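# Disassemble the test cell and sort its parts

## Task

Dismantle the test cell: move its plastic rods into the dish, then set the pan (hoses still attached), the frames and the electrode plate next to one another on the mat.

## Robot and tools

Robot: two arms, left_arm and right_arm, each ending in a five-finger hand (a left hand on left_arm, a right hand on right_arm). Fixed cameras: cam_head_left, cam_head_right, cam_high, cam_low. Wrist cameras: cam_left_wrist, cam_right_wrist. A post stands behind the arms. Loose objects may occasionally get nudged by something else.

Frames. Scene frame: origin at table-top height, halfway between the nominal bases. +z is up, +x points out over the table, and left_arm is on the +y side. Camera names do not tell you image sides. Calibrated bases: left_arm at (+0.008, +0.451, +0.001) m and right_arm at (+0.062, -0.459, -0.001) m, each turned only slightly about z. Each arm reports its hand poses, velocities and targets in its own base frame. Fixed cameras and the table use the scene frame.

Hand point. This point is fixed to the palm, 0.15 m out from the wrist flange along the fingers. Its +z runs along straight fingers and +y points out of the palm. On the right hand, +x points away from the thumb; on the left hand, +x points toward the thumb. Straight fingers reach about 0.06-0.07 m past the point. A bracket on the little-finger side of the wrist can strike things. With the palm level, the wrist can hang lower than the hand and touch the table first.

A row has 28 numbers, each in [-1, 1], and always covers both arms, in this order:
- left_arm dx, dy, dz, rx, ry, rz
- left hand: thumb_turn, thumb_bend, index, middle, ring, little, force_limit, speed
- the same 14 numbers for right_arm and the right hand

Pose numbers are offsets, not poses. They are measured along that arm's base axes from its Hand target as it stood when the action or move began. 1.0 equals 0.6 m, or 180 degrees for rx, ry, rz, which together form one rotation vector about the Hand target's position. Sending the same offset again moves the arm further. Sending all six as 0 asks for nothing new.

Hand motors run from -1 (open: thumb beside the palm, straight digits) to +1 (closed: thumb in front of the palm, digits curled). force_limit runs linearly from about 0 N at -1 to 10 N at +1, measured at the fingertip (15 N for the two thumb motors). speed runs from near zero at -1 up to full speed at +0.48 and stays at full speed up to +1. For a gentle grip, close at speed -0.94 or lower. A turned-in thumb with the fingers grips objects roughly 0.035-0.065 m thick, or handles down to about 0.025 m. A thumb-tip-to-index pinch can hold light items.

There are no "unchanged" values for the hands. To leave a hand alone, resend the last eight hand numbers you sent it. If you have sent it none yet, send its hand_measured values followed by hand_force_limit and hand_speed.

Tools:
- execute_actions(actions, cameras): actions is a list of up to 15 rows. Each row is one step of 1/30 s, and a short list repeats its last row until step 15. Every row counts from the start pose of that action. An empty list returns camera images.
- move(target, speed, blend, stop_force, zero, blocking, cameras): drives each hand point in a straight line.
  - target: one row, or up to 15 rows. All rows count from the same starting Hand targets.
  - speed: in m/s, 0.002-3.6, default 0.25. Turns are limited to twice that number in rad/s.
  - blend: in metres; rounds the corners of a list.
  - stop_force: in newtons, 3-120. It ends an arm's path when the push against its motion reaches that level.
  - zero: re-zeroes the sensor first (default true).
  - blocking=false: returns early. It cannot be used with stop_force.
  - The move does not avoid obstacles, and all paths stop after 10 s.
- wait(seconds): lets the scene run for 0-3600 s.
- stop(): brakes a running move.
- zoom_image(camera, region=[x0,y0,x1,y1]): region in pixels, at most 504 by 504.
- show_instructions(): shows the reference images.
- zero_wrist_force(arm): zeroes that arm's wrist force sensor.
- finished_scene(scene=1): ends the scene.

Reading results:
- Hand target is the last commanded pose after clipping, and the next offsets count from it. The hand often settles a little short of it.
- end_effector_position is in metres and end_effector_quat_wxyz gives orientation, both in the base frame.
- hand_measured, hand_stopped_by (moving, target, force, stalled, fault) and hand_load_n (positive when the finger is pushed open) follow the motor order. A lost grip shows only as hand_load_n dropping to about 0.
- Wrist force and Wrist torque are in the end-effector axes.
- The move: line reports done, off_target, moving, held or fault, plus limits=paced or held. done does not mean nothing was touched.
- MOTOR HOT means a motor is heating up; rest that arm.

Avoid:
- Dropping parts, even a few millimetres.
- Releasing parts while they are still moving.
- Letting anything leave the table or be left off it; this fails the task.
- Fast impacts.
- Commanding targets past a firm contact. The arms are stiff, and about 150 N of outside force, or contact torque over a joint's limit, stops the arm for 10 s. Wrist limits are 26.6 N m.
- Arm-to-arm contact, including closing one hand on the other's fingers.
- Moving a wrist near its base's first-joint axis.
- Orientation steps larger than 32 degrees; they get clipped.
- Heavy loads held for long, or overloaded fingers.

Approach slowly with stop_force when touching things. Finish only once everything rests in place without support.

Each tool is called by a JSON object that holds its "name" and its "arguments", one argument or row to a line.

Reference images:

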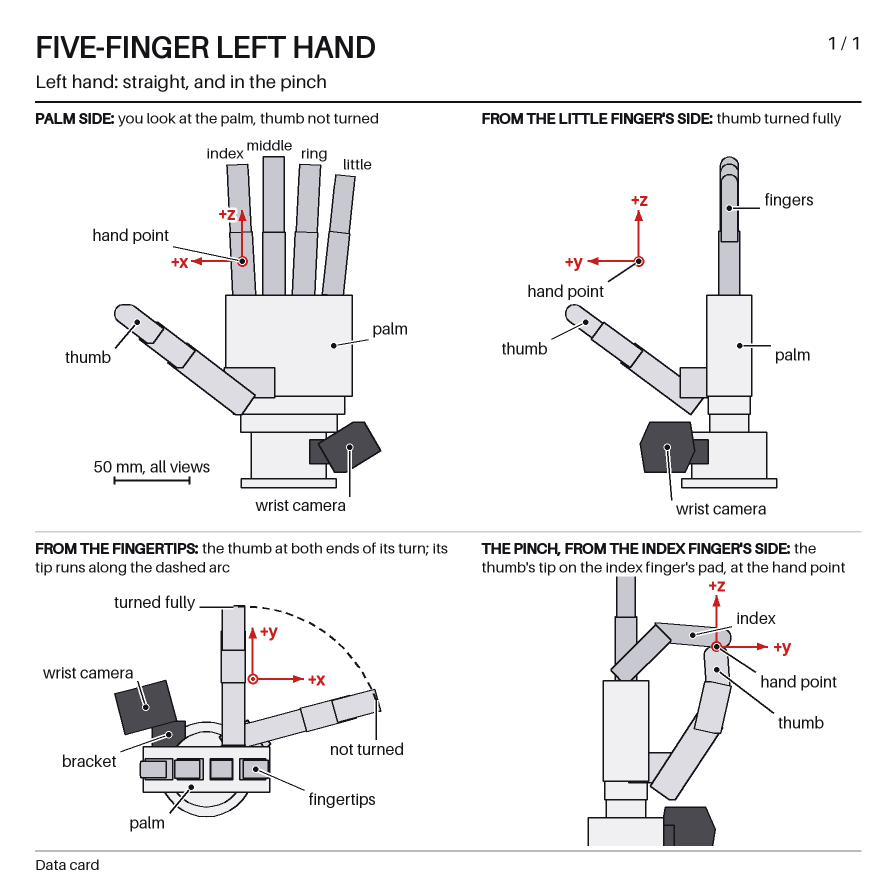

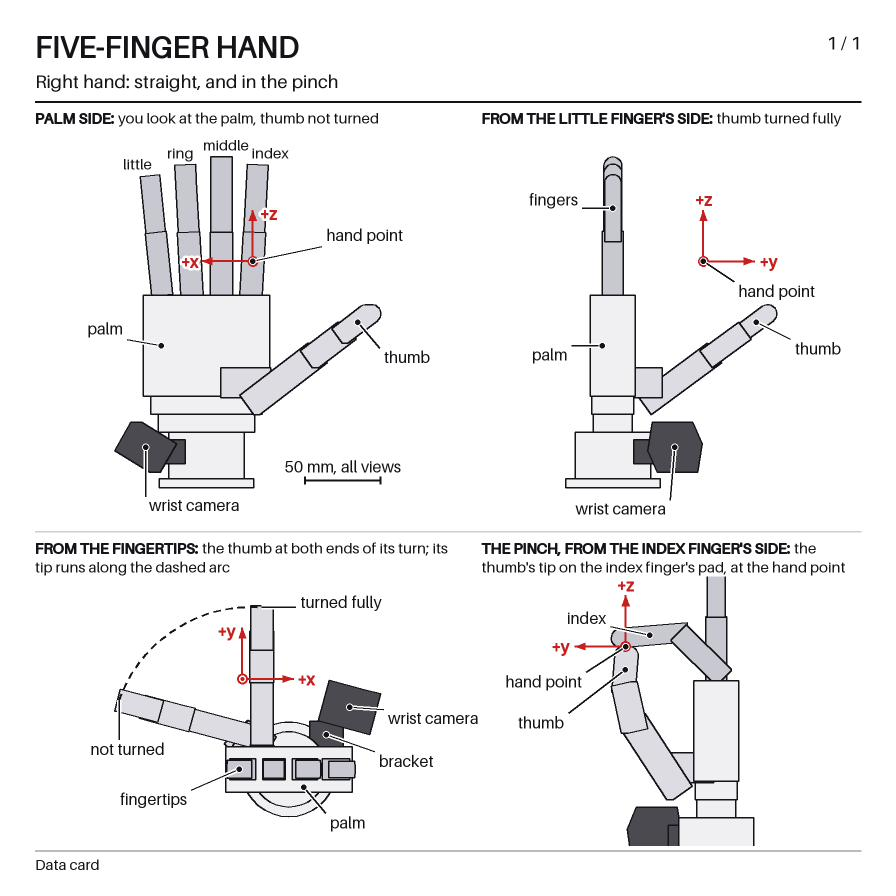

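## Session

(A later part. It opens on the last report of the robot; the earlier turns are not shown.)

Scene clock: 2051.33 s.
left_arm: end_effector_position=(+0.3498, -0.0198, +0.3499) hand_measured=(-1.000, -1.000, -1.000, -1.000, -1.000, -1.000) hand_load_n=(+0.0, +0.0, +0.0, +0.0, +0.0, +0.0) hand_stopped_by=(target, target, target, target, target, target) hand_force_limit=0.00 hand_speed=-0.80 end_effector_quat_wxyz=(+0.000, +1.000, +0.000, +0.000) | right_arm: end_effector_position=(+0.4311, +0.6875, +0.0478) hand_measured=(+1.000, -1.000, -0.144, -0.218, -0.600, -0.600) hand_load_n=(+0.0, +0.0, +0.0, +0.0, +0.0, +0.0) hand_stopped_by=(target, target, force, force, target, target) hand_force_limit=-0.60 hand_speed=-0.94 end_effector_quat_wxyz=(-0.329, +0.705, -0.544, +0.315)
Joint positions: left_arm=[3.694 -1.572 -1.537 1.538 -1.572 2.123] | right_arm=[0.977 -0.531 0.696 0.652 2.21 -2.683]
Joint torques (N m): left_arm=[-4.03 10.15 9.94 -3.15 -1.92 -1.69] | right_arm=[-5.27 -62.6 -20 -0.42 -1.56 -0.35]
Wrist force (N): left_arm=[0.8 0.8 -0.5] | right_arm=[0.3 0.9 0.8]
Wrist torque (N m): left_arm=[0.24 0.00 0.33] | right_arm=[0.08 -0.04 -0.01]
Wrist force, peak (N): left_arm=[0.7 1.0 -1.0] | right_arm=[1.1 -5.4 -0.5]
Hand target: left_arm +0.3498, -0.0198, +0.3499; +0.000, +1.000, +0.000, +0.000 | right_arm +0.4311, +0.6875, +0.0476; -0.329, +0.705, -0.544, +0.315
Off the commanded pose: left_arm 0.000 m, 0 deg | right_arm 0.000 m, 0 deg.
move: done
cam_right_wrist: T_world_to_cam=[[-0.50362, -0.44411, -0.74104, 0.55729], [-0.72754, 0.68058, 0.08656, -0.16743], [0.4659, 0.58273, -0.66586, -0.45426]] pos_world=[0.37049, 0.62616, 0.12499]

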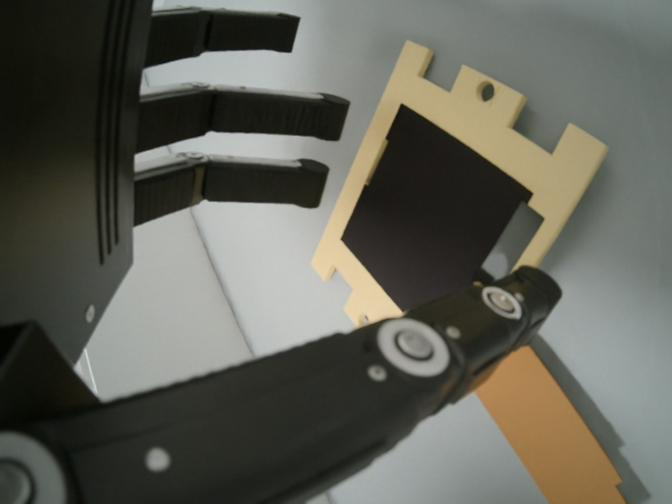

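{"name": "move", "arguments": {
  "target": [0,0,0,0,0,0,-1,-1,-1,-1,-1,-1,0,-0.8,0,0,0,0,0,0,1,-1,-0.6,-0.6,-0.6,-0.6,-0.6,-0.85],
  "speed": 0.01
}}

{"name": "move", "arguments": {
  "target": [0,0,0,0,0,0,-1,-1,-1,-1,-1,-1,0,-0.8,-0.005,-0.001,-0.0233,0,0,0,1,-1,-0.6,-0.6,-0.6,-0.6,-0.6,-0.85],
  "speed": 0.015,
  "stop_force": 4
}}

{"name": "move", "arguments": {
  "target": [0,0,0,0,0,0,-1,-1,-1,-1,-1,-1,0,-0.8,0,0,0,0,0,0,1,-1,0.05,0.05,-0.6,-0.6,-0.4,-0.94],
  "speed": 0.01,
  "cameras": ["cam_right_wrist"]
}}

{"name": "zoom_image", "arguments": {
  "camera": "cam_right_wrist",
  "region": [250, 0, 672, 400]
}}

Scene clock: 2072.03 s.
left_arm: end_effector_position=(+0.3498, -0.0198, +0.3499) hand_measured=(-1.000, -1.000, -1.000, -1.000, -1.000, -1.000) hand_load_n=(+0.0, +0.0, +0.0, +0.0, +0.0, +0.0) hand_stopped_by=(target, target, target, target, target, target) hand_force_limit=0.00 hand_speed=-0.80 end_effector_quat_wxyz=(+0.000, +1.000, +0.000, +0.000) | right_arm: end_effector_position=(+0.4311, +0.6875, +0.0476) hand_measured=(+1.000, -1.000, -0.600, -0.600, -0.600, -0.600) hand_load_n=(+0.0, +0.0, +0.0, +0.0, +0.0, +0.0) hand_stopped_by=(target, target, target, target, target, target) hand_force_limit=-0.60 hand_speed=-0.85 end_effector_quat_wxyz=(-0.329, +0.705, -0.544, +0.315)
Joint positions: left_arm=[3.694 -1.572 -1.537 1.538 -1.572 2.123] | right_arm=[0.977 -0.531 0.696 0.651 2.21 -2.683]
Joint torques (N m): left_arm=[-5.63 9.74 9.14 -3.11 -1.58 -1.68] | right_arm=[-1.12 -51.41 -8.98 0.08 1.28 -0.87]
Wrist force (N): left_arm=[0.8 0.8 -0.7] | right_arm=[0.5 0.8 1.3]
Wrist torque (N m): left_arm=[0.26 -0.01 0.34] | right_arm=[0.03 -0.08 0.00]
Wrist force, peak (N): left_arm=[0.7 1.3 -0.6] | right_arm=[0.4 1.4 1.2]
Hand target: left_arm +0.3498, -0.0198, +0.3499; +0.000, +1.000, +0.000, +0.000 | right_arm +0.4311, +0.6875, +0.0476; -0.329, +0.705, -0.544, +0.315
Off the commanded pose: left_arm 0.000 m, 0 deg | right_arm 0.000 m, 0 deg.
move: done

Scene clock: 2074.07 s.
left_arm: end_effector_position=(+0.3498, -0.0198, +0.3499) hand_measured=(-1.000, -1.000, -1.000, -1.000, -1.000, -1.000) hand_load_n=(+0.0, +0.0, +0.0, +0.0, +0.0, +0.0) hand_stopped_by=(target, target, target, target, target, target) hand_force_limit=0.00 hand_speed=-0.80 end_effector_quat_wxyz=(+0.000, +1.000, +0.000, +0.000) | right_arm: end_effector_position=(+0.4281, +0.6869, +0.0336) hand_measured=(+1.000, -1.000, -0.600, -0.600, -0.600, -0.600) hand_load_n=(+0.0, -0.5, +0.0, +0.0, -0.5, +0.0) hand_stopped_by=(target, target, target, target, target, target) hand_force_limit=-0.60 hand_speed=-0.85 end_effector_quat_wxyz=(-0.329, +0.705, -0.544, +0.315)
Joint positions: left_arm=[3.694 -1.572 -1.537 1.538 -1.572 2.123] | right_arm=[0.98 -0.528 0.726 0.62 2.212 -2.68]
Joint torques (N m): left_arm=[-4.78 9.96 8.73 -3.26 -1.92 -1.74] | right_arm=[-3.75 -69.5 -31.1 2.16 0.54 -1.26]
Wrist force (N): left_arm=[0.5 0.8 -0.5] | right_arm=[0.4 0.7 0.9]
Wrist torque (N m): left_arm=[0.25 0.05 0.32] | right_arm=[0.04 -0.04 -0.09]
Wrist force, peak (N): left_arm=[1.0 1.0 -0.6] | right_arm=[0.6 1.2 1.4]
Hand target: left_arm +0.3498, -0.0198, +0.3499; +0.000, +1.000, +0.000, +0.000 | right_arm +0.4281, +0.6869, +0.0336; -0.329, +0.705, -0.544, +0.315
Off the commanded pose: left_arm 0.000 m, 0 deg | right_arm 0.000 m, 0 deg.
move: done

Scene clock: 2076.77 s.
left_arm: end_effector_position=(+0.3498, -0.0198, +0.3499) hand_measured=(-1.000, -1.000, -1.000, -1.000, -1.000, -1.000) hand_load_n=(+0.0, +0.0, +0.0, +0.0, +0.0, +0.0) hand_stopped_by=(target, target, target, target, target, target) hand_force_limit=0.00 hand_speed=-0.80 end_effector_quat_wxyz=(+0.000, +1.000, +0.000, +0.000) | right_arm: end_effector_position=(+0.4281, +0.6869, +0.0337) hand_measured=(+1.000, -1.000, -0.190, -0.388, -0.600, -0.600) hand_load_n=(+0.0, +0.0, +3.0, +3.0, +0.0, +0.0) hand_stopped_by=(target, target, force, force, target, target) hand_force_limit=-0.40 hand_speed=-0.94 end_effector_quat_wxyz=(-0.329, +0.705, -0.544, +0.315)
Joint positions: left_arm=[3.694 -1.572 -1.537 1.538 -1.572 2.123] | right_arm=[0.98 -0.528 0.726 0.62 2.212 -2.68]
Joint torques (N m): left_arm=[-4.35 9.72 9.43 -3.21 -1.81 -1.72] | right_arm=[-5.67 -57.15 -19.5 1.85 -0.99 -1.38]
Wrist force (N): left_arm=[0.9 0.9 -0.4] | right_arm=[0.9 -4.8 0.1]
Wrist torque (N m): left_arm=[0.25 0.00 0.33] | right_arm=[0.00 -0.03 -0.16]
Wrist force, peak (N): left_arm=[0.8 1.1 -0.7] | right_arm=[1.2 -5.1 -0.1]
Hand target: left_arm +0.3498, -0.0198, +0.3499; +0.000, +1.000, +0.000, +0.000 | right_arm +0.4281, +0.6869, +0.0336; -0.329, +0.705, -0.544, +0.315
Off the commanded pose: left_arm 0.000 m, 0 deg | right_arm 0.000 m, 0 deg.
move: done
cam_right_wrist: T_world_to_cam=[[-0.50362, -0.44411, -0.74104, 0.54507], [-0.72754, 0.68058, 0.08656, -0.16798], [0.4659, 0.58273, -0.66586, -0.46191]] pos_world=[0.36749, 0.62556, 0.11089]

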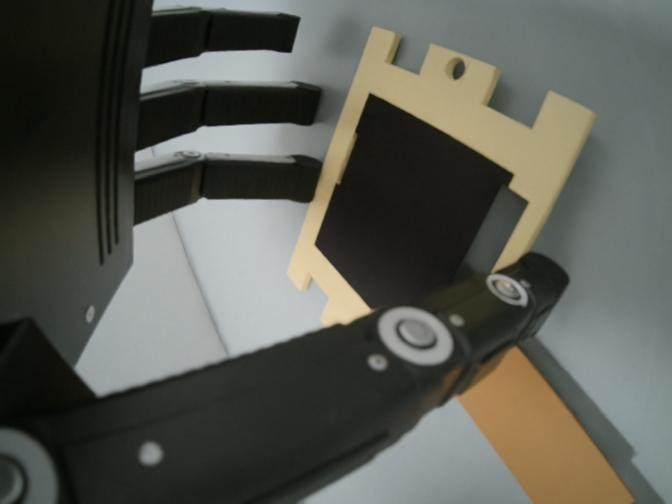

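Scaled by 1.194 from the camera's image (finer frame: 960x720).

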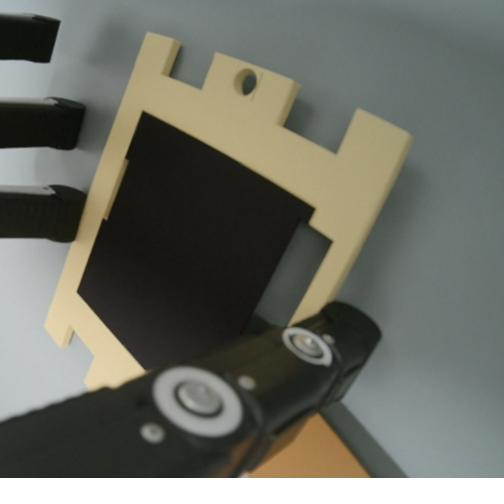

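{"name": "move", "arguments": {
  "target": [0,0,0,0,0,0,-1,-1,-1,-1,-1,-1,0,-0.8,0,0,0,0,0,0,1,-1,-0.6,-0.6,-0.6,-0.6,-0.4,-0.85],
  "speed": 0.01
}}

{"name": "move", "arguments": {
  "target": [
    [0,0,0,0,0,0,-1,-1,-1,-1,-1,-1,0,-0.8,0,0,0.006,-0.0122,-0.0094,0,1,-1,-0.6,-0.6,-0.6,-0.6,-0.4,-0.85],
    [0,0,0,0,0,0,-1,-1,-1,-1,-1,-1,0,-0.8,0,0,0.0005,-0.0122,-0.0094,0,1,-1,-0.6,-0.6,-0.6,-0.6,-0.4,-0.85]
  ],
  "speed": 0.015
}}

{"name": "move", "arguments": {
  "target": [0,0,0,0,0,0,-1,-1,-1,-1,-1,-1,0,-0.8,0,0,0,0,0,0,1,-1,0.05,0.05,-0.6,-0.6,-0.4,-0.94],
  "speed": 0.01,
  "cameras": ["cam_right_wrist"]
}}

{"name": "zoom_image", "arguments": {
  "camera": "cam_right_wrist",
  "region": [250, 0, 672, 400]
}}

Scene clock: 2133.93 s.
left_arm: end_effector_position=(+0.3498, -0.0198, +0.3499) hand_measured=(-1.000, -1.000, -1.000, -1.000, -1.000, -1.000) hand_load_n=(+0.0, +0.0, +0.0, +0.0, +0.0, +0.0) hand_stopped_by=(target, target, target, target, target, target) hand_force_limit=0.00 hand_speed=-0.80 end_effector_quat_wxyz=(+0.000, +1.000, +0.000, +0.000) | right_arm: end_effector_position=(+0.4281, +0.6868, +0.0336) hand_measured=(+1.000, -1.000, -0.600, -0.600, -0.600, -0.600) hand_load_n=(+0.0, +0.0, +0.0, +0.0, +0.0, +0.0) hand_stopped_by=(target, target, target, target, target, target) hand_force_limit=-0.40 hand_speed=-0.85 end_effector_quat_wxyz=(-0.329, +0.705, -0.544, +0.315)
Joint positions: left_arm=[3.694 -1.572 -1.537 1.538 -1.572 2.123] | right_arm=[0.98 -0.528 0.726 0.62 2.212 -2.68]
Joint torques (N m): left_arm=[-4.79 9.73 9.38 -3.2 -1.82 -1.57] | right_arm=[-6.07 -55.97 -17.13 1.33 -1.1 -1.39]
Wrist force (N): left_arm=[0.9 0.8 -0.5] | right_arm=[0.5 0.8 1.1]
Wrist torque (N m): left_arm=[0.25 -0.01 0.34] | right_arm=[0.06 -0.06 -0.07]
Wrist force, peak (N): left_arm=[0.9 1.0 -0.6] | right_arm=[1.2 -5.2 0.3]
Hand target: left_arm +0.3498, -0.0198, +0.3499; +0.000, +1.000, +0.000, +0.000 | right_arm +0.4281, +0.6869, +0.0336; -0.329, +0.705, -0.544, +0.315
Off the commanded pose: left_arm 0.000 m, 0 deg | right_arm 0.000 m, 0 deg.
move: done

Scene clock: 2136.07 s.
left_arm: end_effector_position=(+0.3498, -0.0198, +0.3499) hand_measured=(-1.000, -1.000, -1.000, -1.000, -1.000, -1.000) hand_load_n=(+0.0, +0.0, +0.0, +0.0, +0.0, +0.0) hand_stopped_by=(target, target, target, target, target, target) hand_force_limit=0.00 hand_speed=-0.80 end_effector_quat_wxyz=(+0.000, +1.000, +0.000, +0.000) | right_arm: end_effector_position=(+0.4281, +0.6869, +0.0338) hand_measured=(+1.000, -1.000, -0.600, -0.600, -0.600, -0.600) hand_load_n=(+0.0, +0.0, +0.0, +0.0, +0.0, +0.0) hand_stopped_by=(target, target, target, target, target, target) hand_force_limit=-0.40 hand_speed=-0.85 end_effector_quat_wxyz=(-0.324, +0.706, -0.532, +0.336)
Joint positions: left_arm=[3.694 -1.572 -1.537 1.538 -1.572 2.123] | right_arm=[0.993 -0.509 0.697 0.629 2.255 -2.707]
Joint torques (N m): left_arm=[-4.13 10.08 9.98 -3.19 -1.72 -1.5] | right_arm=[-4.74 -59.96 -14.51 2.18 -1.85 1.5]
Wrist force (N): left_arm=[0.7 0.7 -0.5] | right_arm=[0.6 -0.9 -0.1]
Wrist torque (N m): left_arm=[0.23 0.01 0.33] | right_arm=[-0.07 -0.06 0.00]
Wrist force, peak (N): left_arm=[0.8 1.1 -0.6] | right_arm=[0.5 1.3 1.3]
Hand target: left_arm +0.3498, -0.0198, +0.3499; +0.000, +1.000, +0.000, +0.000 | right_arm +0.4281, +0.6869, +0.0339; -0.324, +0.706, -0.533, +0.336
Off the commanded pose: left_arm 0.000 m, 0 deg | right_arm 0.000 m, 0 deg.
move: done

Scene clock: 2138.87 s.
left_arm: end_effector_position=(+0.3498, -0.0198, +0.3499) hand_measured=(-1.000, -1.000, -1.000, -1.000, -1.000, -1.000) hand_load_n=(+0.0, +0.5, +0.0, +0.0, +0.0, +0.0) hand_stopped_by=(target, target, target, target, target, target) hand_force_limit=0.00 hand_speed=-0.80 end_effector_quat_wxyz=(+0.000, +1.000, +0.000, +0.000) | right_arm: end_effector_position=(+0.4281, +0.6869, +0.0340) hand_measured=(+1.000, -1.000, -0.172, -0.212, -0.600, -0.600) hand_load_n=(+0.0, +0.5, +3.5, +3.5, +0.0, +0.0) hand_stopped_by=(target, target, force, force, target, target) hand_force_limit=-0.40 hand_speed=-0.94 end_effector_quat_wxyz=(-0.324, +0.706, -0.533, +0.336)
Joint positions: left_arm=[3.694 -1.572 -1.537 1.538 -1.572 2.123] | right_arm=[0.993 -0.509 0.697 0.629 2.255 -2.707]
Joint torques (N m): left_arm=[-4.11 9.95 8.85 -3.11 -1.84 -1.63] | right_arm=[-6.04 -66.35 -27.39 1.96 -1.96 1.42]
Wrist force (N): left_arm=[0.9 0.8 -0.6] | right_arm=[1.1 -6.8 -0.2]
Wrist torque (N m): left_arm=[0.25 -0.01 0.34] | right_arm=[-0.12 -0.08 -0.08]
Wrist force, peak (N): left_arm=[0.8 1.2 -0.7] | right_arm=[1.0 -7.1 0.3]
Hand target: left_arm +0.3498, -0.0198, +0.3499; +0.000, +1.000, +0.000, +0.000 | right_arm +0.4281, +0.6869, +0.0339; -0.324, +0.706, -0.533, +0.336
Off the commanded pose: left_arm 0.000 m, 0 deg | right_arm 0.000 m, 0 deg.
move: done
cam_right_wrist: T_world_to_cam=[[-0.48175, -0.47254, -0.73799, 0.55541], [-0.72944, 0.68294, 0.03888, -0.16715], [0.48563, 0.55705, -0.67369, -0.45224]] pos_world=[0.36526, 0.62852, 0.11171]

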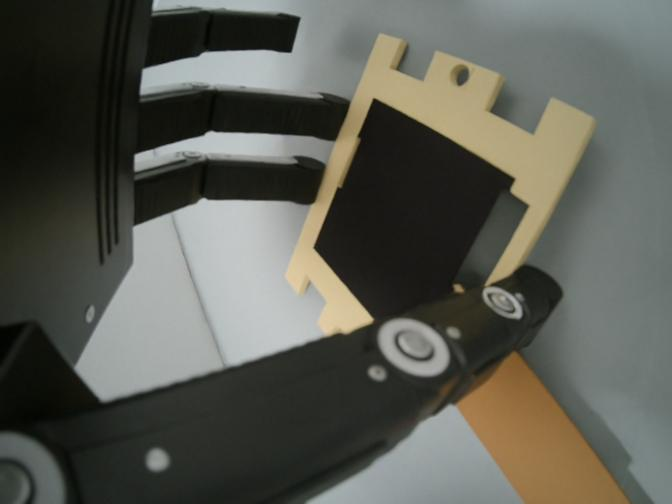

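Scaled by 1.194 from the camera's image (finer frame: 960x720).

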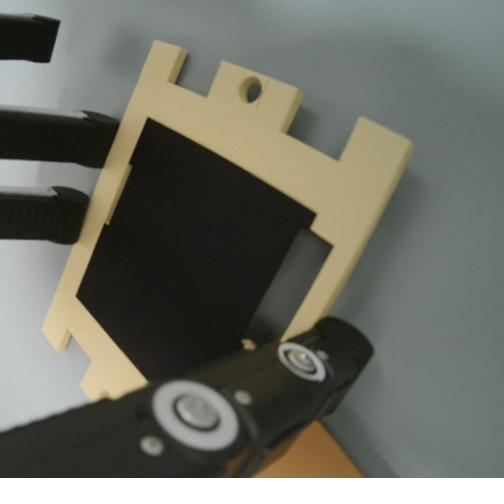

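{"name": "move", "arguments": {
  "target": [0,0,0,0,0,0,-1,-1,-1,-1,-1,-1,0,-0.8,0,0,0.017,0,0,0,1,-1,0.05,0.05,-0.6,-0.6,-0.4,-0.94],
  "speed": 0.012,
  "cameras": ["cam_right_wrist"]
}}

{"name": "zoom_image", "arguments": {
  "camera": "cam_right_wrist",
  "region": [250, 0, 672, 400]
}}

Scene clock: 2145.93 s.
left_arm: end_effector_position=(+0.3498, -0.0198, +0.3499) hand_measured=(-1.000, -1.000, -1.000, -1.000, -1.000, -1.000) hand_load_n=(+0.0, +0.0, +0.0, +0.0, +0.0, +0.0) hand_stopped_by=(target, target, target, target, target, target) hand_force_limit=0.00 hand_speed=-0.80 end_effector_quat_wxyz=(+0.000, +1.000, +0.000, +0.000) | right_arm: end_effector_position=(+0.4281, +0.6869, +0.0443) hand_measured=(+1.000, -1.000, -0.172, -0.212, -0.600, -0.600) hand_load_n=(+0.0, +0.0, +0.0, +0.0, +0.0, +0.0) hand_stopped_by=(target, target, force, force, target, target) hand_force_limit=-0.40 hand_speed=-0.94 end_effector_quat_wxyz=(-0.324, +0.706, -0.533, +0.336)
Joint positions: left_arm=[3.694 -1.572 -1.537 1.538 -1.572 2.123] | right_arm=[0.993 -0.516 0.683 0.65 2.255 -2.707]
Joint torques (N m): left_arm=[-3.8 9.51 9.97 -3.21 -1.69 -1.57] | right_arm=[-5.98 -65.52 -24.78 0.35 -1.49 -0.91]
Wrist force (N): left_arm=[0.8 0.9 -0.8] | right_arm=[0.6 1.0 1.3]
Wrist torque (N m): left_arm=[0.28 0.00 0.33] | right_arm=[0.08 -0.10 0.00]
Wrist force, peak (N): left_arm=[1.0 1.2 -0.5] | right_arm=[1.0 -7.2 -0.1]
Hand target: left_arm +0.3498, -0.0198, +0.3499; +0.000, +1.000, +0.000, +0.000 | right_arm +0.4281, +0.6869, +0.0441; -0.324, +0.706, -0.533, +0.336
Off the commanded pose: left_arm 0.000 m, 0 deg | right_arm 0.000 m, 0 deg.
move: done
cam_right_wrist: T_world_to_cam=[[-0.48175, -0.47254, -0.73799, 0.56301], [-0.72944, 0.68294, 0.03888, -0.16755], [0.48563, 0.55705, -0.67369, -0.4453]] pos_world=[0.36526, 0.62852, 0.12201]

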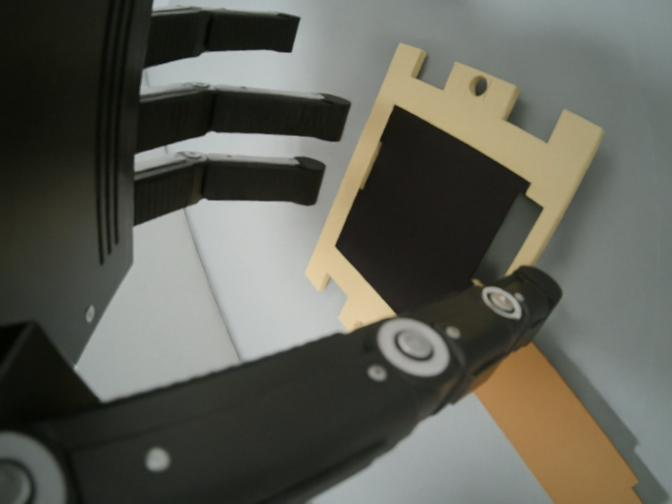

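Scaled by 1.194 from the camera's image (finer frame: 960x720).

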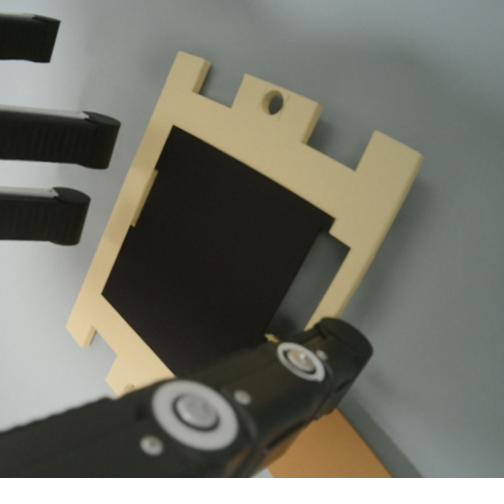

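{"name": "move", "arguments": {
  "target": [0,0,0,0,0,0,-1,-1,-1,-1,-1,-1,0,-0.8,0,0,0,0,0,0,1,-1,-0.6,-0.8,-0.6,-0.6,-0.4,-0.85],
  "speed": 0.01
}}

{"name": "move", "arguments": {
  "target": [0,0,0,0,0,0,-1,-1,-1,-1,-1,-1,0,-0.8,-0.0058,0.004,0.0,0.0368,0.0277,0,1,-1,-0.6,-0.8,-0.6,-0.6,-0.4,-0.85],
  "speed": 0.02
}}

{"name": "move", "arguments": {
  "target": [0,0,0,0,0,0,-1,-1,-1,-1,-1,-1,0,-0.8,0,0,-0.03,0,0,0,1,-1,-0.6,-0.8,-0.6,-0.6,-0.4,-0.85],
  "speed": 0.008,
  "stop_force": 3,
  "cameras": ["cam_right_wrist"]
}}

{"name": "zoom_image", "arguments": {
  "camera": "cam_right_wrist",
  "region": [250, 0, 672, 400]
}}

Scene clock: 2189.10 s.
left_arm: end_effector_position=(+0.3498, -0.0198, +0.3499) hand_measured=(-1.000, -1.000, -1.000, -1.000, -1.000, -1.000) hand_load_n=(+0.0, +0.0, +0.0, +0.0, +0.0, +0.0) hand_stopped_by=(target, target, target, target, target, target) hand_force_limit=0.00 hand_speed=-0.80 end_effector_quat_wxyz=(+0.000, +1.000, +0.000, +0.000) | right_arm: end_effector_position=(+0.4281, +0.6869, +0.0441) hand_measured=(+1.000, -1.000, -0.600, -0.800, -0.600, -0.600) hand_load_n=(+0.0, +0.0, +0.0, +0.0, +0.0, +0.0) hand_stopped_by=(target, target, target, target, target, target) hand_force_limit=-0.40 hand_speed=-0.85 end_effector_quat_wxyz=(-0.324, +0.706, -0.533, +0.336)
Joint positions: left_arm=[3.694 -1.572 -1.537 1.538 -1.572 2.123] | right_arm=[0.993 -0.516 0.683 0.649 2.255 -2.707]
Joint torques (N m): left_arm=[-3.89 10.3 9.29 -3.15 -1.75 -1.54] | right_arm=[-3.84 -51.45 -9.18 0.05 1.83 -1.32]
Wrist force (N): left_arm=[0.6 0.9 -0.5] | right_arm=[0.6 1.0 1.2]
Wrist torque (N m): left_arm=[0.26 0.04 0.33] | right_arm=[0.08 -0.08 0.00]
Wrist force, peak (N): left_arm=[1.0 0.9 -0.6] | right_arm=[1.1 1.2 1.2]
Hand target: left_arm +0.3498, -0.0198, +0.3499; +0.000, +1.000, +0.000, +0.000 | right_arm +0.4281, +0.6869, +0.0441; -0.324, +0.706, -0.533, +0.336
Off the commanded pose: left_arm 0.000 m, 0 deg | right_arm 0.000 m, 0 deg.
move: done

Scene clock: 2192.97 s.
left_arm: end_effector_position=(+0.3498, -0.0198, +0.3499) hand_measured=(-1.000, -1.000, -1.000, -1.000, -1.000, -1.000) hand_load_n=(+0.0, +0.0, +0.0, +0.0, +0.0, +0.0) hand_stopped_by=(target, target, target, target, target, target) hand_force_limit=0.00 hand_speed=-0.80 end_effector_quat_wxyz=(+0.000, +1.000, +0.000, +0.000) | right_arm: end_effector_position=(+0.4246, +0.6893, +0.0441) hand_measured=(+1.000, -1.000, -0.600, -0.800, -0.600, -0.600) hand_load_n=(+0.0, +0.0, +0.0, +0.0, +0.0, +0.0) hand_stopped_by=(target, target, target, target, target, target) hand_force_limit=-0.40 hand_speed=-0.85 end_effector_quat_wxyz=(-0.340, +0.700, -0.565, +0.273)
Joint positions: left_arm=[3.694 -1.572 -1.537 1.538 -1.572 2.123] | right_arm=[0.959 -0.569 0.766 0.622 2.131 -2.622]
Joint torques (N m): left_arm=[-4.46 9.47 8.9 -3.14 -1.75 -1.55] | right_arm=[0.99 -61.25 -20.68 0.24 1.77 -1.25]
Wrist force (N): left_arm=[0.6 0.8 -0.6] | right_arm=[0.5 1.1 0.9]
Wrist torque (N m): left_arm=[0.25 0.03 0.33] | right_arm=[0.12 -0.05 -0.07]
Wrist force, peak (N): left_arm=[1.1 0.9 -0.5] | right_arm=[0.9 0.9 1.2]
Hand target: left_arm +0.3498, -0.0198, +0.3499; +0.000, +1.000, +0.000, +0.000 | right_arm +0.4246, +0.6893, +0.0441; -0.340, +0.700, -0.565, +0.273
Off the commanded pose: left_arm 0.000 m, 0 deg | right_arm 0.000 m, 0 deg.
move: done

Scene clock: 2194.70 s.
left_arm: end_effector_position=(+0.3498, -0.0198, +0.3499) hand_measured=(-1.000, -1.000, -1.000, -1.000, -1.000, -1.000) hand_load_n=(+0.0, +0.0, +0.0, +0.0, +0.0, -0.5) hand_stopped_by=(target, target, target, target, target, target) hand_force_limit=0.00 hand_speed=-0.80 end_effector_quat_wxyz=(+0.000, +1.000, +0.000, +0.000) | right_arm: end_effector_position=(+0.4246, +0.6893, +0.0395) hand_measured=(+1.000, -1.000, -0.600, -0.800, -0.600, -0.600) hand_load_n=(+0.0, +0.0, -0.5, +0.0, +0.0, +0.0) hand_stopped_by=(target, target, target, target, target, target) hand_force_limit=-0.40 hand_speed=-0.85 end_effector_quat_wxyz=(-0.340, +0.700, -0.565, +0.273)
Joint positions: left_arm=[3.694 -1.572 -1.537 1.538 -1.572 2.123] | right_arm=[0.959 -0.565 0.772 0.612 2.131 -2.623]
Joint torques (N m): left_arm=[-4.51 10.54 8.73 -3.15 -1.77 -1.7] | right_arm=[4.33 -67.84 -29.44 1.93 1.97 -1.37]
Wrist force (N): left_arm=[0.9 1.0 -0.5] | right_arm=[0.4 -2.2 -1.4]
Wrist torque (N m): left_arm=[0.28 0.00 0.33] | right_arm=[-0.19 -0.01 -0.10]
Wrist force, peak (N): left_arm=[0.9 1.0 -0.5] | right_arm=[0.1 -3.9 -2.7]
Hand target: left_arm +0.3498, -0.0198, +0.3499; +0.000, +1.000, +0.000, +0.000 | right_arm +0.4246, +0.6893, +0.0395; -0.340, +0.700, -0.565, +0.273 (not the last commanded pose)
Off the commanded pose: left_arm 0.000 m, 0 deg | right_arm 0.013 m, 0 deg.
move: contact (right_arm)
cam_right_wrist: T_world_to_cam=[[-0.5463, -0.38672, -0.74297, 0.52737], [-0.71983, 0.67031, 0.18038, -0.1725], [0.42826, 0.63335, -0.64456, -0.47754]] pos_world=[0.36844, 0.62202, 0.11513]

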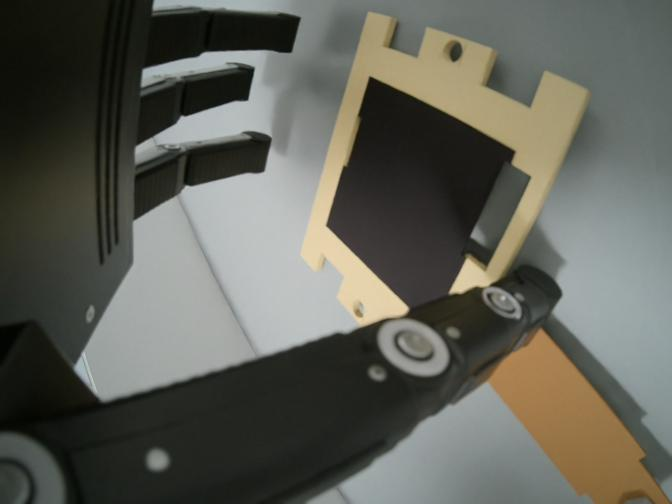

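Scaled by 1.194 from the camera's image (finer frame: 960x720).

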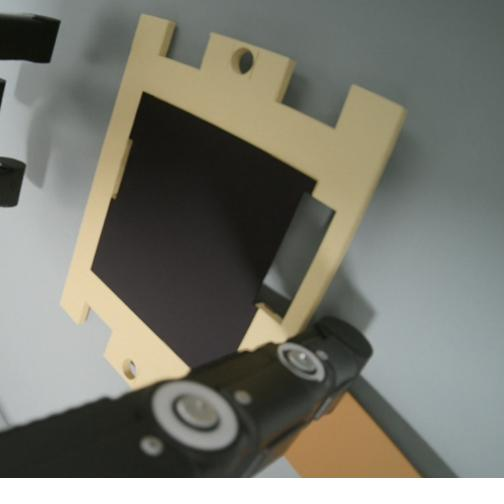

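{"name": "move", "arguments": {
  "target": [
    [0,0,0,0,0,0,-1,-1,-1,-1,-1,-1,0,-0.8,0,0,0.005,0,0,0,1,-1,-0.6,-0.8,-0.6,-0.6,-0.4,-0.85],
    [0,0,0,0,0,0,-1,-1,-1,-1,-1,-1,0,-0.8,-0.0098,-0.002,0.005,0,0,0,1,-1,-0.6,-0.8,-0.6,-0.6,-0.4,-0.85]
  ],
  "speed": 0.02
}}

{"name": "move", "arguments": {
  "target": [0,0,0,0,0,0,-1,-1,-1,-1,-1,-1,0,-0.8,0,0,-0.03,0,0,0,1,-1,-0.6,-0.8,-0.6,-0.6,-0.4,-0.85],
  "speed": 0.008,
  "stop_force": 3,
  "cameras": ["cam_right_wrist"]
}}

{"name": "zoom_image", "arguments": {
  "camera": "cam_right_wrist",
  "region": [250, 0, 672, 400]
}}

Scene clock: 2214.70 s.
left_arm: end_effector_position=(+0.3498, -0.0198, +0.3499) hand_measured=(-1.000, -1.000, -1.000, -1.000, -1.000, -1.000) hand_load_n=(+0.0, +0.0, +0.0, +0.0, +0.0, +0.0) hand_stopped_by=(target, target, target, target, target, target) hand_force_limit=0.00 hand_speed=-0.80 end_effector_quat_wxyz=(+0.000, +1.000, +0.000, +0.000) | right_arm: end_effector_position=(+0.4187, +0.6881, +0.0426) hand_measured=(+1.000, -1.000, -0.600, -0.800, -0.600, -0.600) hand_load_n=(+0.0, +0.0, +0.0, +0.0, +0.0, +0.0) hand_stopped_by=(target, target, target, target, target, target) hand_force_limit=-0.40 hand_speed=-0.85 end_effector_quat_wxyz=(-0.340, +0.700, -0.565, +0.273)
Joint positions: left_arm=[3.694 -1.572 -1.537 1.538 -1.572 2.123] | right_arm=[0.965 -0.578 0.79 0.61 2.136 -2.617]
Joint torques (N m): left_arm=[-5.27 11.03 9.7 -3.15 -1.83 -1.53] | right_arm=[-5.8 -49.87 -33.6 1.92 0.65 -1.19]
Wrist force (N): left_arm=[0.8 0.8 -0.4] | right_arm=[0.4 0.7 1.0]
Wrist torque (N m): left_arm=[0.24 0.01 0.33] | right_arm=[0.04 -0.06 -0.08]
Wrist force, peak (N): left_arm=[0.7 1.2 -0.7] | right_arm=[0.4 -2.3 -1.7]
Hand target: left_arm +0.3498, -0.0198, +0.3499; +0.000, +1.000, +0.000, +0.000 | right_arm +0.4188, +0.6881, +0.0425; -0.340, +0.700, -0.565, +0.273
Off the commanded pose: left_arm 0.000 m, 0 deg | right_arm 0.000 m, 0 deg.
move: done

Scene clock: 2216.13 s.
left_arm: end_effector_position=(+0.3498, -0.0198, +0.3499) hand_measured=(-1.000, -1.000, -1.000, -1.000, -1.000, -1.000) hand_load_n=(+0.0, -0.5, +0.0, +0.5, +0.0, +0.0) hand_stopped_by=(target, target, target, target, target, target) hand_force_limit=0.00 hand_speed=-0.80 end_effector_quat_wxyz=(+0.000, +1.000, +0.000, +0.000) | right_arm: end_effector_position=(+0.4188, +0.6881, +0.0400) hand_measured=(+1.000, -1.000, -0.600, -0.800, -0.600, -0.600) hand_load_n=(+0.0, +0.0, +0.0, +0.0, +0.0, +0.0) hand_stopped_by=(target, target, target, target, target, target) hand_force_limit=-0.40 hand_speed=-0.85 end_effector_quat_wxyz=(-0.340, +0.700, -0.565, +0.273)
Joint positions: left_arm=[3.694 -1.572 -1.537 1.538 -1.572 2.123] | right_arm=[0.965 -0.576 0.793 0.606 2.136 -2.617]
Joint torques (N m): left_arm=[-4.04 9.8 9.35 -3 -1.74 -1.51] | right_arm=[-3.7 -68.05 -29.89 1.91 -0.32 -1.36]
Wrist force (N): left_arm=[0.5 0.8 -0.6] | right_arm=[0.1 -1.9 -1.1]
Wrist torque (N m): left_arm=[0.26 0.04 0.31] | right_arm=[-0.16 0.01 -0.12]
Wrist force, peak (N): left_arm=[0.9 1.1 -0.5] | right_arm=[0.1 -3.8 -1.8]
Hand target: left_arm +0.3498, -0.0198, +0.3499; +0.000, +1.000, +0.000, +0.000 | right_arm +0.4188, +0.6881, +0.0400; -0.340, +0.700, -0.565, +0.273 (not the last commanded pose)
Off the commanded pose: left_arm 0.000 m, 0 deg | right_arm 0.016 m, 0 deg.
move: contact (right_arm)
cam_right_wrist: T_world_to_cam=[[-0.54622, -0.38668, -0.74305, 0.52404], [-0.71988, 0.67024, 0.1804, -0.17604], [0.42826, 0.63345, -0.64446, -0.47406]] pos_world=[0.36254, 0.62092, 0.11563]

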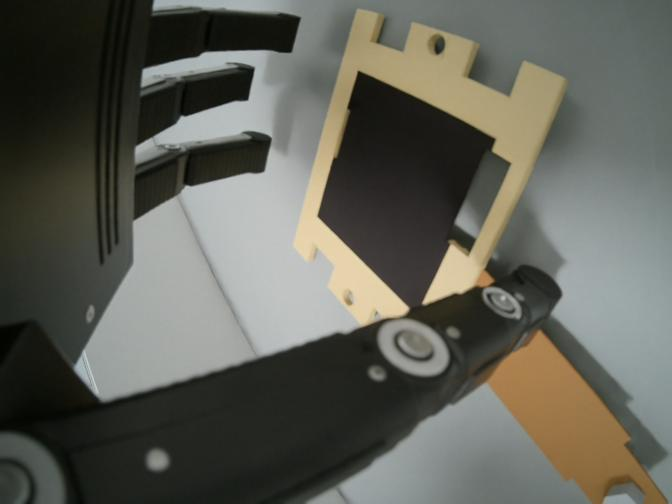

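Scaled by 1.194 from the camera's image (finer frame: 960x720).

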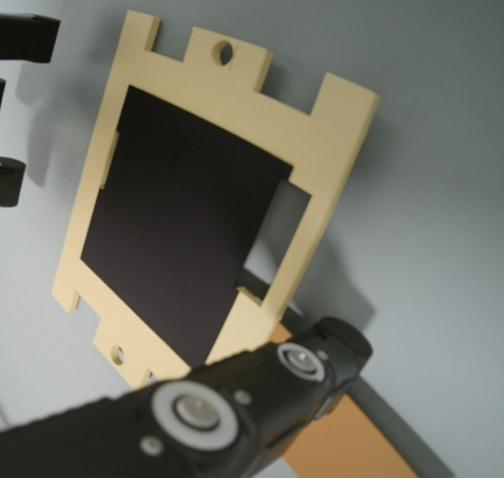

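{"name": "move", "arguments": {
  "target": [0,0,0,0,0,0,-1,-1,-1,-1,-1,-1,0,-0.8,0,0,0.033,0,0,0,1,-1,-0.6,-0.8,-0.6,-0.6,-0.4,-0.6],
  "speed": 0.05
}}

{"name": "move", "arguments": {
  "target": [0,0,0,0,0,0,-1,-1,-1,-1,-1,-1,0,-0.8,-0.01,-0.01,0,0,0,0,-1,-1,-1,-1,-1,-1,-0.4,-0.4],
  "speed": 0.05,
  "cameras": ["cam_right_wrist"]
}}

{"name": "zoom_image", "arguments": {
  "camera": "cam_right_wrist",
  "region": [280, 0, 560, 210]
}}

{"name": "zoom_image", "arguments": {
  "camera": "cam_right_wrist",
  "region": [360, 150, 500, 290]
}}

Scene clock: 2273.10 s.
left_arm: end_effector_position=(+0.3498, -0.0198, +0.3499) hand_measured=(-1.000, -1.000, -1.000, -1.000, -1.000, -1.000) hand_load_n=(+0.0, +0.0, +0.0, +0.0, +0.0, +0.0) hand_stopped_by=(target, target, target, target, target, target) hand_force_limit=0.00 hand_speed=-0.80 end_effector_quat_wxyz=(+0.000, +1.000, +0.000, +0.000) | right_arm: end_effector_position=(+0.4188, +0.6882, +0.0601) hand_measured=(+1.000, -1.000, -0.600, -0.800, -0.600, -0.600) hand_load_n=(+0.0, +0.0, +0.0, +0.0, +0.0, +0.0) hand_stopped_by=(target, target, target, target, target, target) hand_force_limit=-0.40 hand_speed=-0.60 end_effector_quat_wxyz=(-0.341, +0.700, -0.565, +0.273)
Joint positions: left_arm=[3.694 -1.572 -1.537 1.538 -1.572 2.123] | right_arm=[0.965 -0.589 0.766 0.645 2.136 -2.617]
Joint torques (N m): left_arm=[-4.05 10.13 9.04 -3.05 -1.69 -1.72] | right_arm=[4.9 -49.69 -9.18 -0.7 1.4 -0.19]
Wrist force (N): left_arm=[0.7 0.5 -0.3] | right_arm=[0.4 0.9 1.1]
Wrist torque (N m): left_arm=[0.19 0.02 0.34] | right_arm=[0.07 -0.05 -0.07]
Wrist force, peak (N): left_arm=[1.1 0.8 -0.7] | right_arm=[0.3 -2.2 -1.1]
Hand target: left_arm +0.3498, -0.0198, +0.3499; +0.000, +1.000, +0.000, +0.000 | right_arm +0.4188, +0.6881, +0.0598; -0.340, +0.700, -0.565, +0.273
Off the commanded pose: left_arm 0.000 m, 0 deg | right_arm 0.000 m, 0 deg.
move: done

Scene clock: 2275.10 s.
left_arm: end_effector_position=(+0.3498, -0.0198, +0.3499) hand_measured=(-1.000, -1.000, -1.000, -1.000, -1.000, -1.000) hand_load_n=(+0.0, +0.0, +0.0, +0.0, +0.0, +0.0) hand_stopped_by=(target, target, target, target, target, target) hand_force_limit=0.00 hand_speed=-0.80 end_effector_quat_wxyz=(+0.000, +1.000, +0.000, +0.000) | right_arm: end_effector_position=(+0.4128, +0.6821, +0.0598) hand_measured=(-1.000, -1.000, -1.000, -1.000, -1.000, -1.000) hand_load_n=(+0.0, +0.0, +0.0, +0.0, +0.0, +0.0) hand_stopped_by=(target, target, target, target, target, target) hand_force_limit=-0.40 hand_speed=-0.40 end_effector_quat_wxyz=(-0.340, +0.700, -0.565, +0.273)
Joint positions: left_arm=[3.694 -1.572 -1.537 1.538 -1.572 2.123] | right_arm=[0.968 -0.615 0.816 0.623 2.137 -2.615]
Joint torques (N m): left_arm=[-4.35 9.95 8.96 -3 -1.87 -1.56] | right_arm=[-7.39 -47.91 -8.49 -0.64 -1.73 -1.32]
Wrist force (N): left_arm=[0.7 1.0 -0.4] | right_arm=[0.6 1.0 0.9]
Wrist torque (N m): left_arm=[0.26 0.02 0.33] | right_arm=[0.10 -0.08 -0.07]
Wrist force, peak (N): left_arm=[1.2 0.8 -0.4] | right_arm=[0.3 0.8 1.5]
Hand target: left_arm +0.3498, -0.0198, +0.3499; +0.000, +1.000, +0.000, +0.000 | right_arm +0.4128, +0.6821, +0.0598; -0.340, +0.700, -0.565, +0.273
Off the commanded pose: left_arm 0.000 m, 0 deg | right_arm 0.000 m, 0 deg.
move: done
cam_right_wrist: T_world_to_cam=[[-0.54622, -0.38668, -0.74305, 0.53316], [-0.71988, 0.67024, 0.1804, -0.17991], [0.42826, 0.63345, -0.64446, -0.45493]] pos_world=[0.35654, 0.61492, 0.13543]

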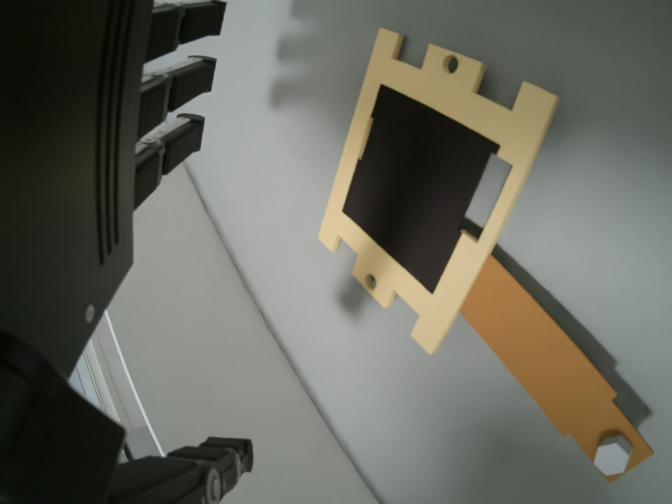

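Scaled by 1.800 from the camera's image (finer frame: 960x720).

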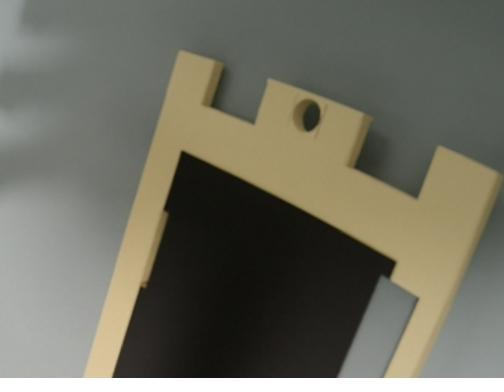

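Scaled by 3.600 from the camera's image (finer frame: 960x720).

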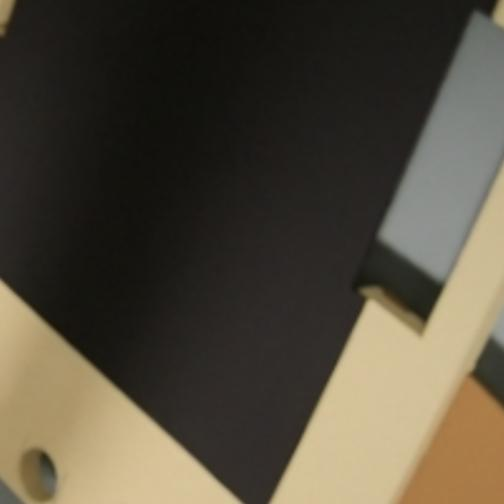

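{"name": "move", "arguments": {
  "target": [
    [0,0,0,0,0,0,-1,-1,-1,-1,-1,-1,0,-0.8,0,0,0.01,0,0,0,1,-1,-0.6,-0.6,-0.8,-0.8,-0.4,-0.4],
    [0,0,0,0,0,0,-1,-1,-1,-1,-1,-1,0,-0.8,0.0245,0.0008,0.01,-0.0678,-0.0014,0,1,-1,-0.6,-0.6,-0.8,-0.8,-0.4,-0.4],
    [0,0,0,0,0,0,-1,-1,-1,-1,-1,-1,0,-0.8,0.0245,0.0008,-0.028,-0.0678,-0.0014,0,1,-1,-0.6,-0.6,-0.8,-0.8,-0.4,-0.4]
  ],
  "speed": 0.04
}}

{"name": "move", "arguments": {
  "target": [0,0,0,0,0,0,-1,-1,-1,-1,-1,-1,0,-0.8,0,0,-0.025,0,0,0,1,-1,-0.6,-0.6,-0.8,-0.8,-0.4,-0.4],
  "speed": 0.008,
  "stop_force": 3,
  "cameras": ["cam_right_wrist"]
}}

{"name": "zoom_image", "arguments": {
  "camera": "cam_right_wrist",
  "region": [250, 0, 672, 400]
}}

Scene clock: 2390.37 s.
left_arm: end_effector_position=(+0.3498, -0.0198, +0.3499) hand_measured=(-1.000, -1.000, -1.000, -1.000, -1.000, -1.000) hand_load_n=(+0.0, +0.0, +0.0, +0.0, +0.0, +0.0) hand_stopped_by=(target, target, target, target, target, target) hand_force_limit=0.00 hand_speed=-0.80 end_effector_quat_wxyz=(+0.000, +1.000, +0.000, +0.000) | right_arm: end_effector_position=(+0.4274, +0.6825, +0.0428) hand_measured=(+1.000, -1.000, -0.600, -0.600, -0.800, -0.800) hand_load_n=(+0.0, +0.0, +0.0, +0.0, +0.0, +0.0) hand_stopped_by=(target, target, target, target, target, target) hand_force_limit=-0.40 hand_speed=-0.40 end_effector_quat_wxyz=(-0.265, +0.732, -0.532, +0.333) end_effector_velocity=(+0.000, +0.000, +0.002) end_effector_angular_velocity=(+0.000, +0.000, -0.001)
Joint positions: left_arm=[3.694 -1.572 -1.537 1.538 -1.572 2.123] | right_arm=[0.987 -0.379 0.401 0.931 2.245 -2.692]
Joint velocities: left_arm=[within noise] | right_arm=[-0.001 -0.001 -0.004 0.005 0 0]
Joint torques (N m): left_arm=[-3.65 9.84 9.39 -3.13 -1.74 -1.68] | right_arm=[0.39 -70.53 -31.67 2.99 -1.78 -1.44]
Wrist force (N): left_arm=[0.6 1.0 -0.4] | right_arm=[0.5 0.8 1.3]
Wrist torque (N m): left_arm=[0.28 0.03 0.32] | right_arm=[0.03 -0.08 -0.04]
Wrist force, peak (N): left_arm=[1.0 1.1 -0.7] | right_arm=[0.5 1.2 1.7]
Hand target: left_arm +0.3498, -0.0198, +0.3499; +0.000, +1.000, +0.000, +0.000 | right_arm +0.4275, +0.6826, +0.0430; -0.265, +0.732, -0.532, +0.333
Off the commanded pose: left_arm 0.000 m, 0 deg | right_arm 0.000 m, 0 deg.
move: done

Scene clock: 2392.73 s.
left_arm: end_effector_position=(+0.3498, -0.0198, +0.3499) hand_measured=(-1.000, -1.000, -1.000, -1.000, -1.000, -1.000) hand_load_n=(+0.0, +0.0, +0.0, +0.0, +0.0, +0.0) hand_stopped_by=(target, target, target, target, target, target) hand_force_limit=0.00 hand_speed=-0.80 end_effector_quat_wxyz=(+0.000, +1.000, +0.000, +0.000) | right_arm: end_effector_position=(+0.4275, +0.6826, +0.0321) hand_measured=(+1.000, -1.000, -0.600, -0.600, -0.800, -0.800) hand_load_n=(+0.0, +0.0, +0.0, +0.0, +0.0, +0.0) hand_stopped_by=(target, target, target, target, target, target) hand_force_limit=-0.40 hand_speed=-0.40 end_effector_quat_wxyz=(-0.265, +0.732, -0.532, +0.333)
Joint positions: left_arm=[3.694 -1.572 -1.537 1.538 -1.572 2.123] | right_arm=[0.987 -0.377 0.424 0.906 2.245 -2.692]
Joint torques (N m): left_arm=[-4.4 9.6 8.78 -2.97 -1.72 -1.69] | right_arm=[-6.33 -70.48 -30.22 2.43 0.11 -0.48]
Wrist force (N): left_arm=[0.8 1.1 -0.6] | right_arm=[1.0 -1.1 -1.2]
Wrist torque (N m): left_arm=[0.30 0.01 0.34] | right_arm=[0.09 -0.03 -0.06]
Wrist force, peak (N): left_arm=[1.0 1.2 -0.5] | right_arm=[1.7 -3.0 -3.0]
Hand target: left_arm +0.3498, -0.0198, +0.3499; +0.000, +1.000, +0.000, +0.000 | right_arm +0.4275, +0.6826, +0.0321; -0.265, +0.732, -0.532, +0.333 (not the last commanded pose)
Off the commanded pose: left_arm 0.000 m, 0 deg | right_arm 0.004 m, 0 deg.
move: contact (right_arm)
cam_right_wrist: T_world_to_cam=[[-0.54322, -0.53527, -0.64684, 0.61781], [-0.72032, 0.69293, 0.03152, -0.17511], [0.43134, 0.48305, -0.76197, -0.37429]] pos_world=[0.37092, 0.63283, 0.11995]

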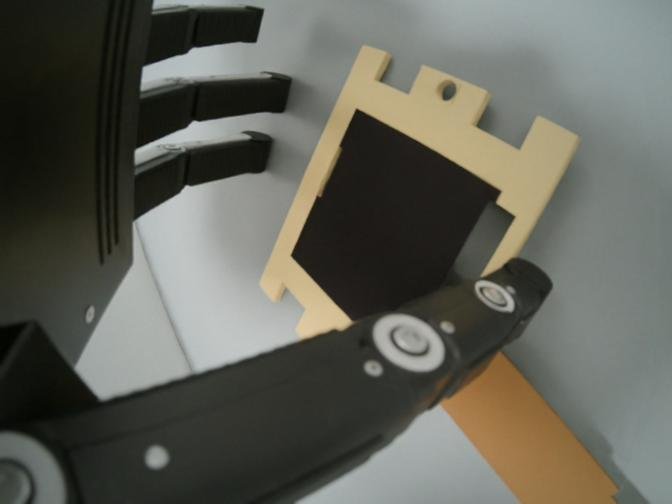

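Scaled by 1.194 from the camera's image (finer frame: 960x720).

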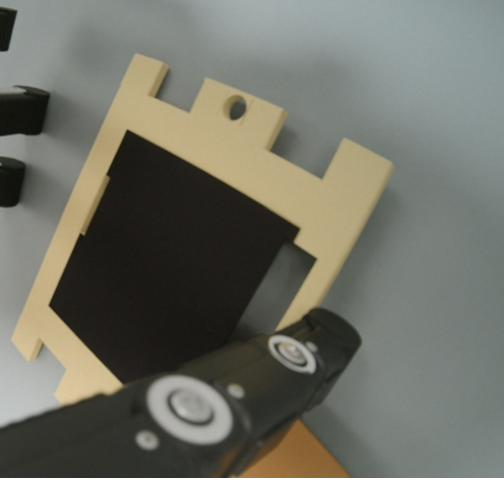

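{"name": "move", "arguments": {
  "target": [0,0,0,0,0,0,-1,-1,-1,-1,-1,-1,0,-0.8, 0,0,0.0013,0,0,0,1,-1,-0.6,-0.6,-0.8,-0.8,-0.4,-0.4],
  "speed": 0.01,
  "cameras": ["cam_right_wrist","cam_head_left","cam_high"]
}}

Scene clock: 2429.43 s.
left_arm: end_effector_position=(+0.3498, -0.0198, +0.3499) hand_measured=(-1.000, -1.000, -1.000, -1.000, -1.000, -1.000) hand_load_n=(+0.0, +0.0, +0.0, +0.0, +0.0, +0.0) hand_stopped_by=(target, target, target, target, target, target) hand_force_limit=0.00 hand_speed=-0.80 end_effector_quat_wxyz=(+0.000, +1.000, +0.000, +0.000) | right_arm: end_effector_position=(+0.4275, +0.6826, +0.0330) hand_measured=(+1.000, -1.000, -0.600, -0.600, -0.800, -0.800) hand_load_n=(+0.0, +0.0, +0.0, +0.0, -0.5, -0.5) hand_stopped_by=(target, target, target, target, target, target) hand_force_limit=-0.40 hand_speed=-0.40 end_effector_quat_wxyz=(-0.265, +0.732, -0.532, +0.333)
Joint positions: left_arm=[3.694 -1.572 -1.537 1.538 -1.572 2.123] | right_arm=[0.987 -0.377 0.423 0.907 2.245 -2.692]
Joint torques (N m): left_arm=[-3.76 10.18 9.83 -3.11 -1.78 -1.49] | right_arm=[-4.67 -69.12 -23.19 -0.12 -0.13 -0.55]
Wrist force (N): left_arm=[0.8 0.8 -0.4] | right_arm=[0.3 0.7 1.2]
Wrist torque (N m): left_arm=[0.24 0.00 0.34] | right_arm=[0.04 -0.06 -0.06]
Wrist force, peak (N): left_arm=[1.0 1.1 -0.8] | right_arm=[1.6 -1.2 -1.4]
Hand target: left_arm +0.3498, -0.0198, +0.3499; +0.000, +1.000, +0.000, +0.000 | right_arm +0.4275, +0.6826, +0.0329; -0.265, +0.732, -0.532, +0.333
Off the commanded pose: left_arm 0.000 m, 0 deg | right_arm 0.000 m, 0 deg.
move: done
cam_right_wrist: T_world_to_cam=[[-0.54319, -0.53524, -0.64689, 0.61837], [-0.72032, 0.69293, 0.03152, -0.17513], [0.43138, 0.48309, -0.76193, -0.37364]] pos_world=[0.37092, 0.63283, 0.12085]
Images, in order (width x height): cam_head_left 672x504, cam_high 672x504, cam_right_wrist 672x504.

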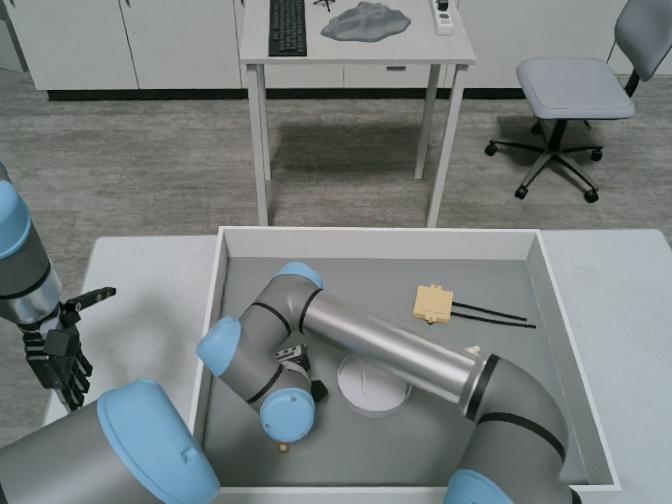

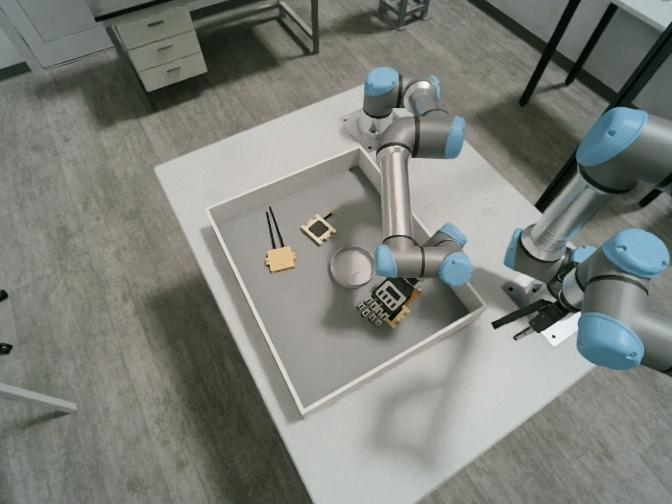

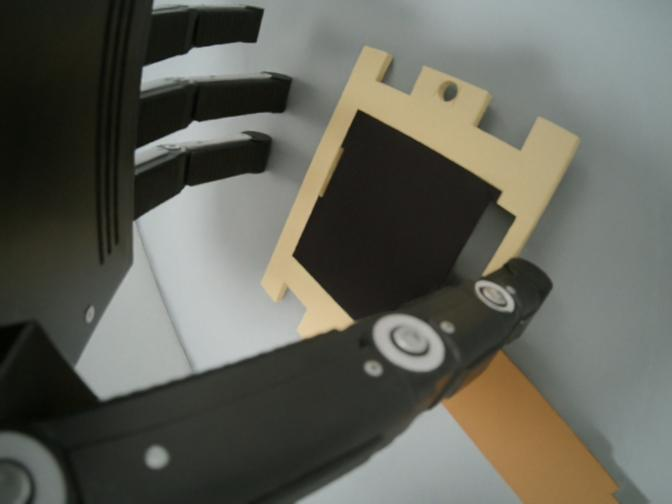

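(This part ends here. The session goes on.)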